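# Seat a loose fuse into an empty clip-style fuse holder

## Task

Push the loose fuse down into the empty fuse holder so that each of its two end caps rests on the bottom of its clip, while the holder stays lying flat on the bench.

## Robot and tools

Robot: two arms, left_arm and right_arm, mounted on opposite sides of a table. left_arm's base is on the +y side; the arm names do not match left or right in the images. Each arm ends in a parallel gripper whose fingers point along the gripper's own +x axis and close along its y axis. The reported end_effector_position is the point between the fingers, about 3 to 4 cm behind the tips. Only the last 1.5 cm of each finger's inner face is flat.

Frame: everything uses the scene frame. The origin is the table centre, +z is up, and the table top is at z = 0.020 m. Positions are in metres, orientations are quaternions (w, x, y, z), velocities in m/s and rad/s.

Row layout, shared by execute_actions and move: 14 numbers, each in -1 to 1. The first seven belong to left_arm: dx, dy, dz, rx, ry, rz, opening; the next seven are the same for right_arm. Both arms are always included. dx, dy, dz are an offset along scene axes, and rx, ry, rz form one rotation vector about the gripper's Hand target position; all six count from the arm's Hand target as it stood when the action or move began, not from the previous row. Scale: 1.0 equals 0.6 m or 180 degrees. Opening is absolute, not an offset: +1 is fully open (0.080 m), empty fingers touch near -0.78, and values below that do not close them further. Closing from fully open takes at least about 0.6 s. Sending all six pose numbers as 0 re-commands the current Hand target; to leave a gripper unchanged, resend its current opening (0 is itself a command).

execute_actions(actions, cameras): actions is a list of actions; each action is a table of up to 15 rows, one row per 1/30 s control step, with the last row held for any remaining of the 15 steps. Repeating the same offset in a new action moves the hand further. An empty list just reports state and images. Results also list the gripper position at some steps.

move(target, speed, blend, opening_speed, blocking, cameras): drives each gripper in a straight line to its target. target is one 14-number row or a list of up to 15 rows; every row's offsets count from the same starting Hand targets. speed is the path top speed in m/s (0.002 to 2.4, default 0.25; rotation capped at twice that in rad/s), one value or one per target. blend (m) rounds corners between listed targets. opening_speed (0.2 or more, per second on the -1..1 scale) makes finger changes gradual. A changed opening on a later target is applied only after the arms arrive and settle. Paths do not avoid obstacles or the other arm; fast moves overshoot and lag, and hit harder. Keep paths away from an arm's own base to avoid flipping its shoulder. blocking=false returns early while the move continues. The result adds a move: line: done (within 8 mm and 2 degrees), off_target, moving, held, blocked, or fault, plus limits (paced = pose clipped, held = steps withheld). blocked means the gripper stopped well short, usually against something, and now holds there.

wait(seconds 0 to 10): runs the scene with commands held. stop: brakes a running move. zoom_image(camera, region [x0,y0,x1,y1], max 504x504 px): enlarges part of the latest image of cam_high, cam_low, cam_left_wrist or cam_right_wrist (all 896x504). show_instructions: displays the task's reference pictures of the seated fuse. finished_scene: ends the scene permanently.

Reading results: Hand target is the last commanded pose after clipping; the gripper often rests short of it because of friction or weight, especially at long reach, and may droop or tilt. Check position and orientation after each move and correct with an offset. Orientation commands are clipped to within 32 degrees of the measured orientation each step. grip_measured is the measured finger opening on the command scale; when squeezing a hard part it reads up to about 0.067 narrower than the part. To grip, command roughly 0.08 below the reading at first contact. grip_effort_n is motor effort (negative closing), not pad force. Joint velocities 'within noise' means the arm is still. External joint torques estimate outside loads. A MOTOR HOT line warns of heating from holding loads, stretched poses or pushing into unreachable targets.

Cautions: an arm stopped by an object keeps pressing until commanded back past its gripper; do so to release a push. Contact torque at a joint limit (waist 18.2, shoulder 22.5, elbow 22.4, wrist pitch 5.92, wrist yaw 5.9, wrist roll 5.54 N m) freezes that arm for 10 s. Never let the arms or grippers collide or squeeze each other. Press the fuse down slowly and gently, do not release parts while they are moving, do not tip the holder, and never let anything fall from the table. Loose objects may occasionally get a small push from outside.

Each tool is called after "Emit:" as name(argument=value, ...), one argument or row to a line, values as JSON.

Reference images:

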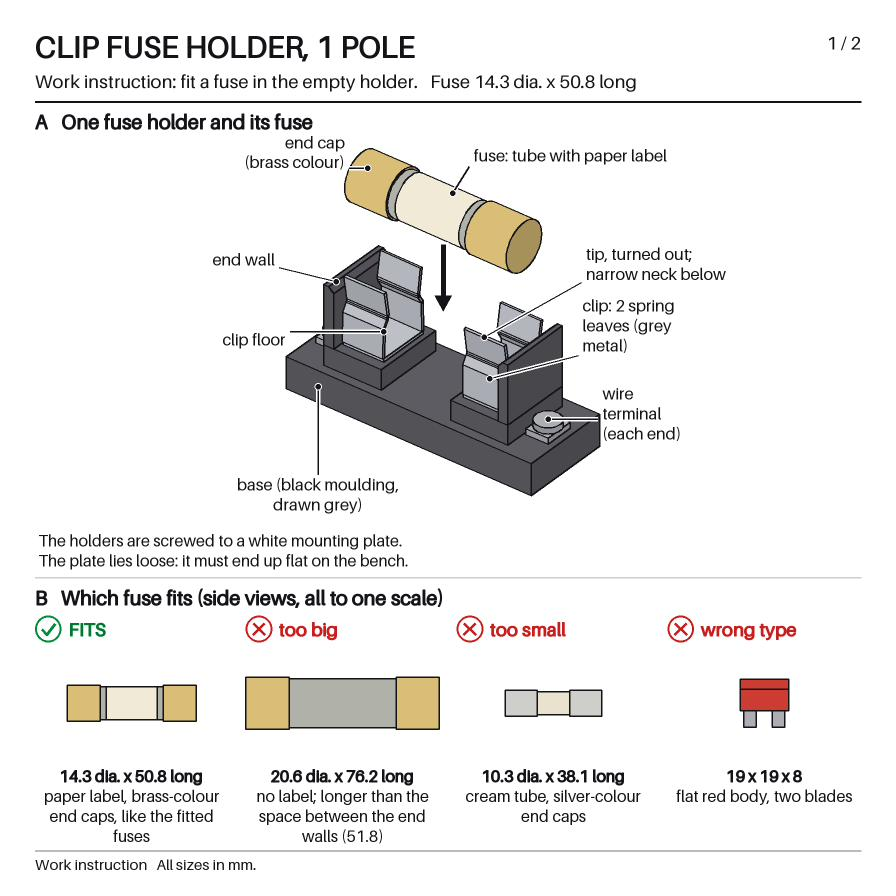

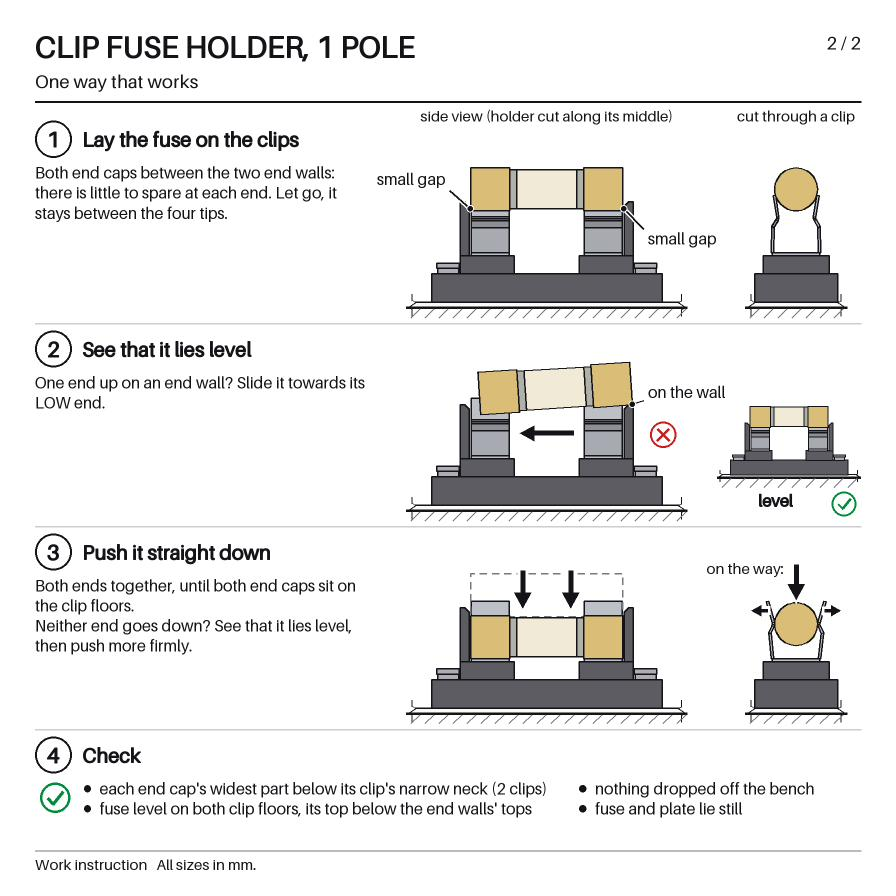

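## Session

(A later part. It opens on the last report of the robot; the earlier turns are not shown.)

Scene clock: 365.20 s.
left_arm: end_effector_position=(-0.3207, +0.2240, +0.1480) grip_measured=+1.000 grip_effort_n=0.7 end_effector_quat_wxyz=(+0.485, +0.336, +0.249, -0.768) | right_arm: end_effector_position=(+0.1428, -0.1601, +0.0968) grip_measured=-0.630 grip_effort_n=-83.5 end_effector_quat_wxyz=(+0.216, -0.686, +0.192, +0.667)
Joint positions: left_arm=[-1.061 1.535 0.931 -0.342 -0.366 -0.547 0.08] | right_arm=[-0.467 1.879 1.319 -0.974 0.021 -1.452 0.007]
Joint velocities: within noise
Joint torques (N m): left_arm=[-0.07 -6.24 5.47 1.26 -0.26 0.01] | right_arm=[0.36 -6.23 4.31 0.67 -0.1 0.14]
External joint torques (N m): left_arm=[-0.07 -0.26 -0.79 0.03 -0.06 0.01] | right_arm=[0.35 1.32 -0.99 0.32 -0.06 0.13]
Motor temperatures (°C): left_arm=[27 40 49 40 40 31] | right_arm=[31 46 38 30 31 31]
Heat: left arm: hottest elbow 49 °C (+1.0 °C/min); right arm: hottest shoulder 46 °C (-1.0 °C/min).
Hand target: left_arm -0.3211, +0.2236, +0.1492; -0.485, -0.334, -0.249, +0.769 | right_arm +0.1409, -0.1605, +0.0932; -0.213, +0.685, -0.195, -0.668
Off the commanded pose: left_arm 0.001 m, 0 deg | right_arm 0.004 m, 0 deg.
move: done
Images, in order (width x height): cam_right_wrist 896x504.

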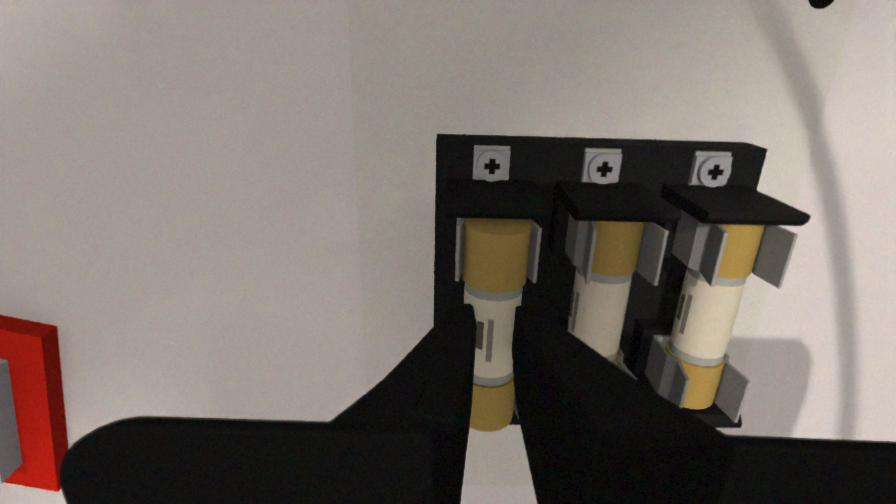

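Emit:
move(
  target=[
    [0,0,0,0,0,0,1,0,0,0.002,0,0,0,-0.35],
    [0,0,0,0,0,0,1,-0.0005,-0.0005,-0.009,0,0,0,-0.35],
    [0,0,0,0,0,0,1,-0.0005,-0.0005,-0.009,0,0,0,-0.68],
  ],
  speed=0.06,
  opening_speed=0.5,
  cameras=["cam_right_wrist"],
)

Scene clock: 370.83 s.
left_arm: end_effector_position=(-0.3207, +0.2240, +0.1480) grip_measured=+1.000 grip_effort_n=1.2 end_effector_quat_wxyz=(+0.485, +0.336, +0.249, -0.768) | right_arm: end_effector_position=(+0.1427, -0.1599, +0.0916) grip_measured=-0.571 grip_effort_n=-83.5 end_effector_quat_wxyz=(+0.216, -0.686, +0.192, +0.667)
Joint positions: left_arm=[-1.061 1.535 0.931 -0.342 -0.366 -0.547 0.08] | right_arm=[-0.467 1.884 1.304 -0.952 0.021 -1.452 0.009]
Joint velocities: within noise
Joint torques (N m): left_arm=[-0.06 -6.24 5.49 1.25 -0.26 0.01] | right_arm=[0.31 -6.29 4.17 0.58 -0.12 0.12]
External joint torques (N m): left_arm=[-0.06 -0.2 -0.87 0 -0.05 0.01] | right_arm=[0.28 1.26 -1.1 0.22 -0.08 0.11]
Motor temperatures (°C): left_arm=[27 40 49 40 40 31] | right_arm=[31 45 38 30 31 31]
Heat: left arm: hottest elbow 49 °C (+1.0 °C/min); right arm: hottest shoulder 45 °C (-1.0 °C/min).
Hand target: left_arm -0.3211, +0.2236, +0.1492; -0.485, -0.334, -0.249, +0.769 | right_arm +0.1406, -0.1608, +0.0878; -0.213, +0.685, -0.195, -0.668
Off the commanded pose: left_arm 0.001 m, 0 deg | right_arm 0.004 m, 1 deg.
move: done
Images, in order (width x height): cam_right_wrist 896x504.

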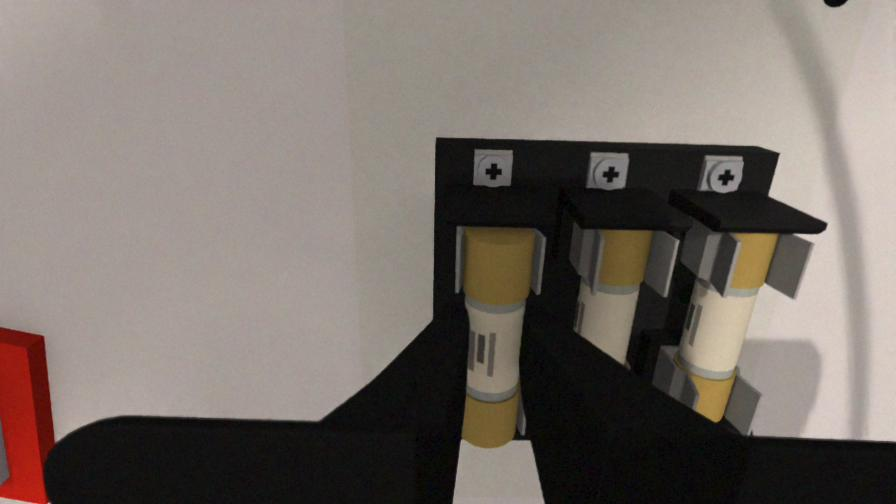

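Emit:
move(
  target=[0,0,0,0,0,0,1,-0.001,-0.004,-0.038,-0.006,0.003,0,-0.8],
  speed=0.05,
  cameras=["cam_right_wrist"],
)

Scene clock: 373.83 s.
left_arm: end_effector_position=(-0.3207, +0.2240, +0.1480) grip_measured=+1.000 grip_effort_n=0.7 end_effector_quat_wxyz=(+0.485, +0.336, +0.249, -0.768) | right_arm: end_effector_position=(+0.1422, -0.1610, +0.0874) grip_measured=-0.571 grip_effort_n=-83.5 end_effector_quat_wxyz=(+0.220, -0.687, +0.189, +0.667)
Joint positions: left_arm=[-1.061 1.535 0.931 -0.342 -0.366 -0.547 0.08] | right_arm=[-0.467 1.878 1.277 -0.922 0.021 -1.452 0.009]
Joint velocities: within noise
Joint torques (N m): left_arm=[-0.03 -6.24 5.48 1.25 -0.26 0.03] | right_arm=[0.25 -1.22 2.48 2.68 -0.08 0.07]
External joint torques (N m): left_arm=[-0.02 -0.29 -0.72 0.05 -0.05 0.02] | right_arm=[0.23 6.26 -2.75 2.33 -0.04 0.07]
Motor temperatures (°C): left_arm=[27 40 49 40 40 31] | right_arm=[31 44 38 31 31 31]
Heat: left arm: hottest elbow 49 °C (+1.0 °C/min); right arm: hottest shoulder 44 °C (-1.0 °C/min).
Hand target: left_arm -0.3211, +0.2236, +0.1492; -0.485, -0.334, -0.249, +0.769 | right_arm +0.1400, -0.1632, +0.0649; -0.205, +0.684, -0.203, -0.670
Off the commanded pose: left_arm 0.001 m, 0 deg | right_arm 0.023 m, 2 deg.
move: off_target (right_arm)
Images, in order (width x height): cam_right_wrist 896x504.

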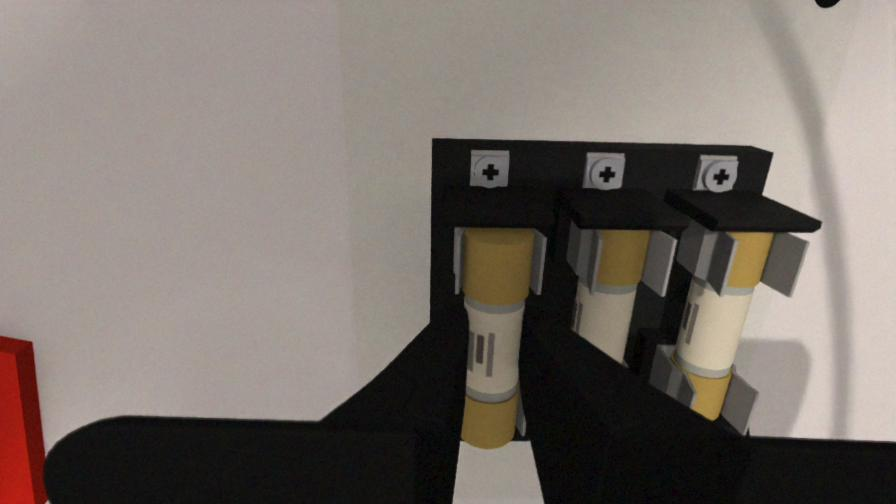

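Emit:
move(
  target=[0,0,0,0,0,0,1,-0.001,-0.004,-0.035,-0.006,0.003,0,-0.8],
  speed=0.05,
  cameras=["cam_right_wrist"],
)

Scene clock: 376.97 s.
left_arm: end_effector_position=(-0.3207, +0.2240, +0.1480) grip_measured=+1.000 grip_effort_n=0.2 end_effector_quat_wxyz=(+0.485, +0.336, +0.249, -0.768) | right_arm: end_effector_position=(+0.1434, -0.1586, +0.0823) grip_measured=-0.571 grip_effort_n=-83.5 end_effector_quat_wxyz=(+0.228, -0.688, +0.181, +0.665)
Joint positions: left_arm=[-1.061 1.535 0.931 -0.342 -0.366 -0.547 0.08] | right_arm=[-0.467 1.878 1.254 -0.876 0.021 -1.452 0.009]
Joint velocities: within noise
Joint torques (N m): left_arm=[-0.05 -6.22 5.44 1.26 -0.26 0.02] | right_arm=[0.16 2.88 1.13 3.05 -0.13 0.03]
External joint torques (N m): left_arm=[-0.03 -0.21 -0.81 0.04 -0.06 0.01] | right_arm=[0.2 10.31 -4.05 2.67 -0.1 0.02]
Motor temperatures (°C): left_arm=[27 40 49 40 40 31] | right_arm=[31 44 37 32 31 31]
Heat: left arm: hottest elbow 49 °C (+1.0 °C/min); right arm: hottest shoulder 44 °C (-1.0 °C/min).
Hand target: left_arm -0.3211, +0.2236, +0.1492; -0.485, -0.334, -0.249, +0.769 | right_arm +0.1394, -0.1655, +0.0440; -0.198, +0.683, -0.210, -0.671
Off the commanded pose: left_arm 0.001 m, 0 deg | right_arm 0.039 m, 5 deg.
move: off_target (right_arm)
Images, in order (width x height): cam_right_wrist 896x504.

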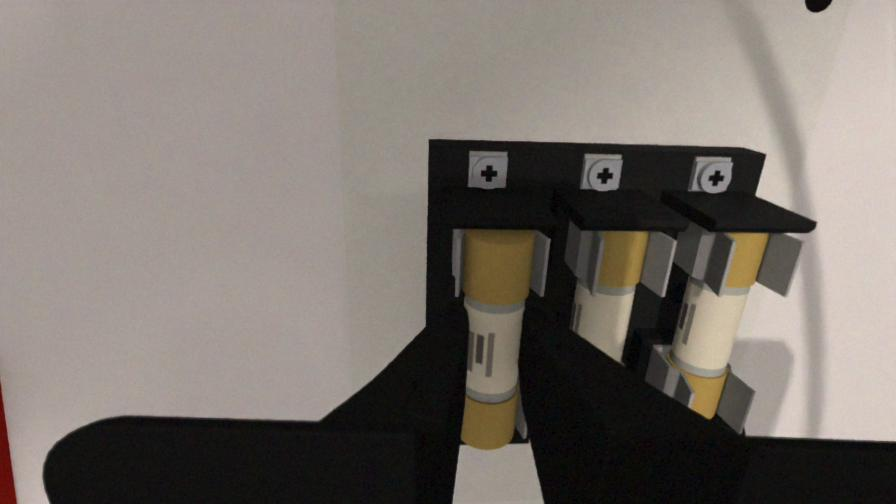

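Emit:
move(
  target=[0,0,0,0,0,0,1,-0.001,-0.008,-0.03,-0.01,0.005,0,-0.8],
  speed=0.05,
  cameras=["cam_right_wrist"],
)

Scene clock: 380.43 s.
left_arm: end_effector_position=(-0.3207, +0.2240, +0.1480) grip_measured=+1.000 grip_effort_n=0.7 end_effector_quat_wxyz=(+0.485, +0.336, +0.249, -0.768) | right_arm: end_effector_position=(+0.1450, -0.1553, +0.0802) grip_measured=-0.570 grip_effort_n=-83.5 end_effector_quat_wxyz=(+0.234, -0.689, +0.175, +0.664)
Joint positions: left_arm=[-1.061 1.535 0.931 -0.342 -0.366 -0.547 0.08] | right_arm=[-0.467 1.881 1.248 -0.85 0.021 -1.452 0.009]
Joint velocities: within noise
Joint torques (N m): left_arm=[-0.03 -6.06 5.3 1.2 -0.24 0.01] | right_arm=[0 -4.68 3.9 0.49 -0.08 -0.01]
External joint torques (N m): left_arm=[0 -0.06 -0.99 -0.03 -0.03 0.01] | right_arm=[-0.01 2.79 -1.29 0.09 -0.04 -0.02]
Motor temperatures (°C): left_arm=[27 40 49 40 40 31] | right_arm=[31 43 37 34 30 31]
Heat: left arm: hottest elbow 49 °C (+1.0 °C/min); right arm: hottest shoulder 43 °C (-2.0 °C/min).
Hand target: left_arm -0.3207, +0.2240, +0.1480; -0.485, -0.336, -0.249, +0.768 (not the last commanded pose) | right_arm +0.1430, -0.1594, +0.0710; -0.223, +0.687, -0.185, -0.666 (not the last commanded pose)
Off the commanded pose: left_arm 0.001 m, 0 deg | right_arm 0.057 m, 8 deg.
move: blocked (right_arm; both arms now hold where they are)
Images, in order (width x height): cam_right_wrist 896x504.

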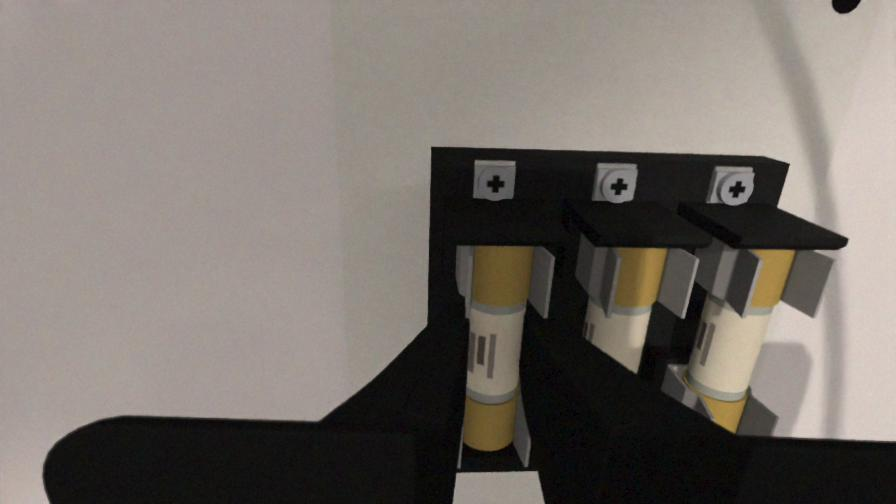

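Emit:
move(
  target=[
    [0,0,0,0,0,0,1,0,0,0.012,0,0,0,-0.65],
    [0,0,0,0,0,0,1,0,0,0.012,0,0,0,-0.35],
    [0,0,0,0,0,0,1,-0.003,-0.004,0.13,0,0,0,-0.35],
  ],
  speed=0.1,
  opening_speed=0.5,
)

Emit:
zoom_image(
  camera="cam_right_wrist",
  region=[380, 60, 740, 380],
)

Emit:
zoom_image(
  camera="cam_low",
  region=[425, 294, 475, 332],
)

Scene clock: 387.23 s.
left_arm: end_effector_position=(-0.3207, +0.2240, +0.1480) grip_measured=+1.000 grip_effort_n=0.2 end_effector_quat_wxyz=(+0.485, +0.336, +0.249, -0.768) | right_arm: end_effector_position=(+0.1404, -0.1645, +0.1428) grip_measured=-0.352 grip_effort_n=15.6 end_effector_quat_wxyz=(+0.216, -0.686, +0.192, +0.667)
Joint positions: left_arm=[-1.061 1.535 0.931 -0.342 -0.366 -0.547 0.08] | right_arm=[-0.467 1.819 1.429 -1.143 0.021 -1.452 0.019]
Joint velocities: within noise
Joint torques (N m): left_arm=[-0.05 -6.05 5.34 1.19 -0.23 0.02] | right_arm=[0.18 -7.8 6.32 0.29 -0.05 0.06]
External joint torques (N m): left_arm=[-0.08 -0.04 -0.96 -0.05 -0.01 0.02] | right_arm=[0.23 -0.53 0.9 -0.04 -0.02 0.06]
Motor temperatures (°C): left_arm=[27 40 49 40 40 31] | right_arm=[31 43 37 33 30 31]
Heat: left arm: hottest elbow 49 °C (+0.0 °C/min); right arm: hottest shoulder 43 °C (-3.0 °C/min).
Hand target: left_arm -0.3207, +0.2240, +0.1480; -0.485, -0.336, -0.249, +0.768 | right_arm +0.1412, -0.1618, +0.1490; -0.223, +0.687, -0.185, -0.666
Off the commanded pose: left_arm 0.000 m, 0 deg | right_arm 0.007 m, 1 deg.
move: done

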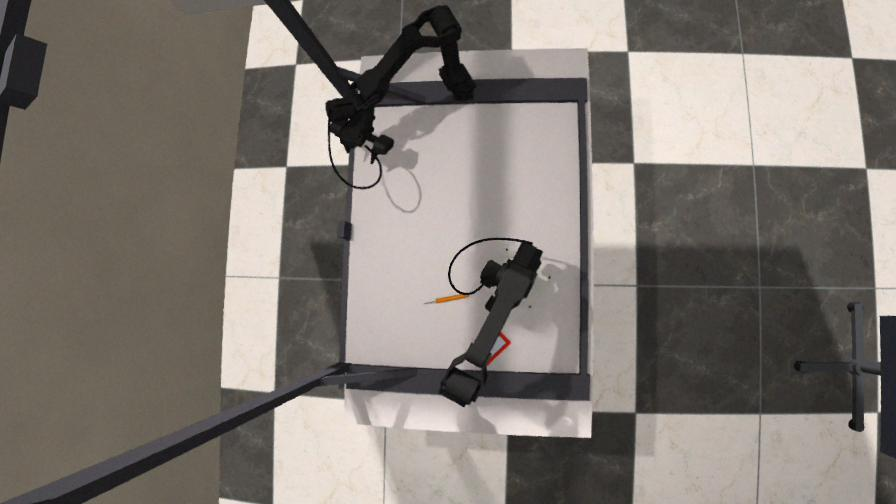

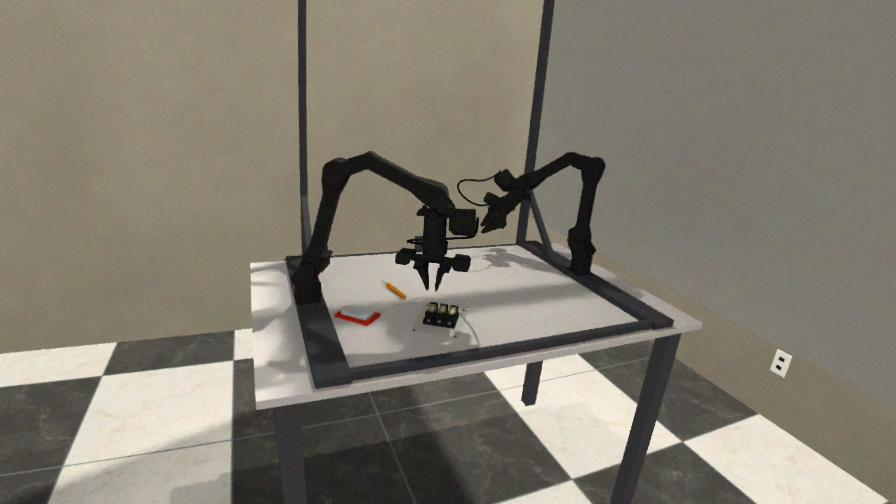

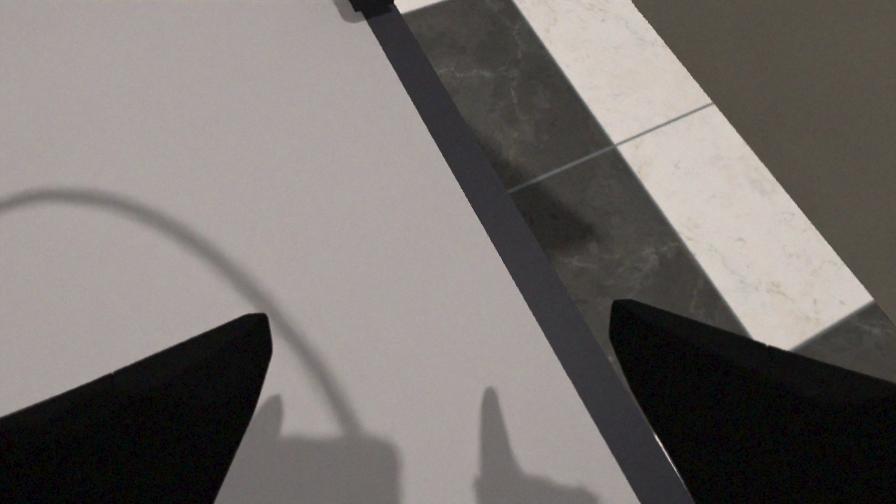

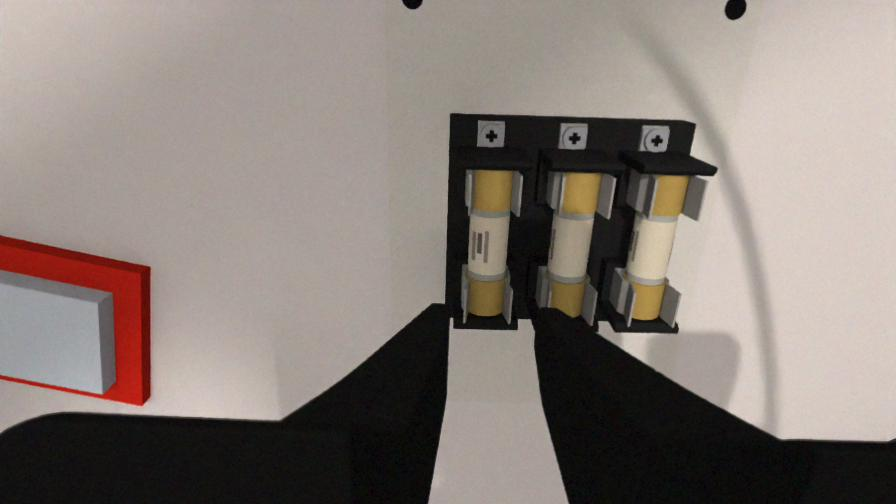

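Scaled by 1.400 from the camera's 896x504 image, which has a finer 1280x720 frame.

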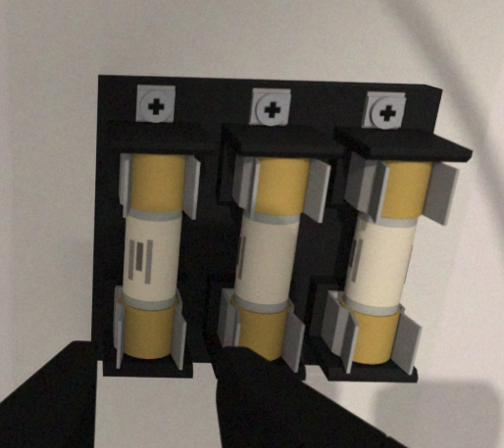

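Scaled by 10.080 from the camera's 896x504 image, which has a finer 1280x720 frame.

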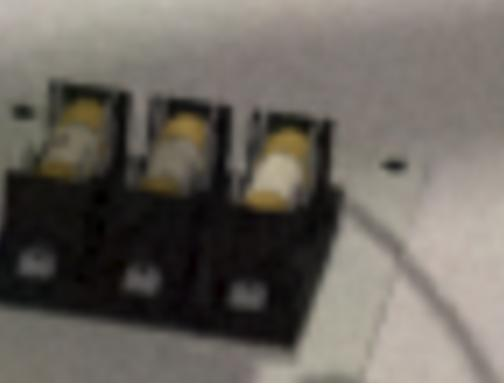

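Seated identically to its neighbours.

Emit:
finished_scene(
)

The scene is finished: the task was done.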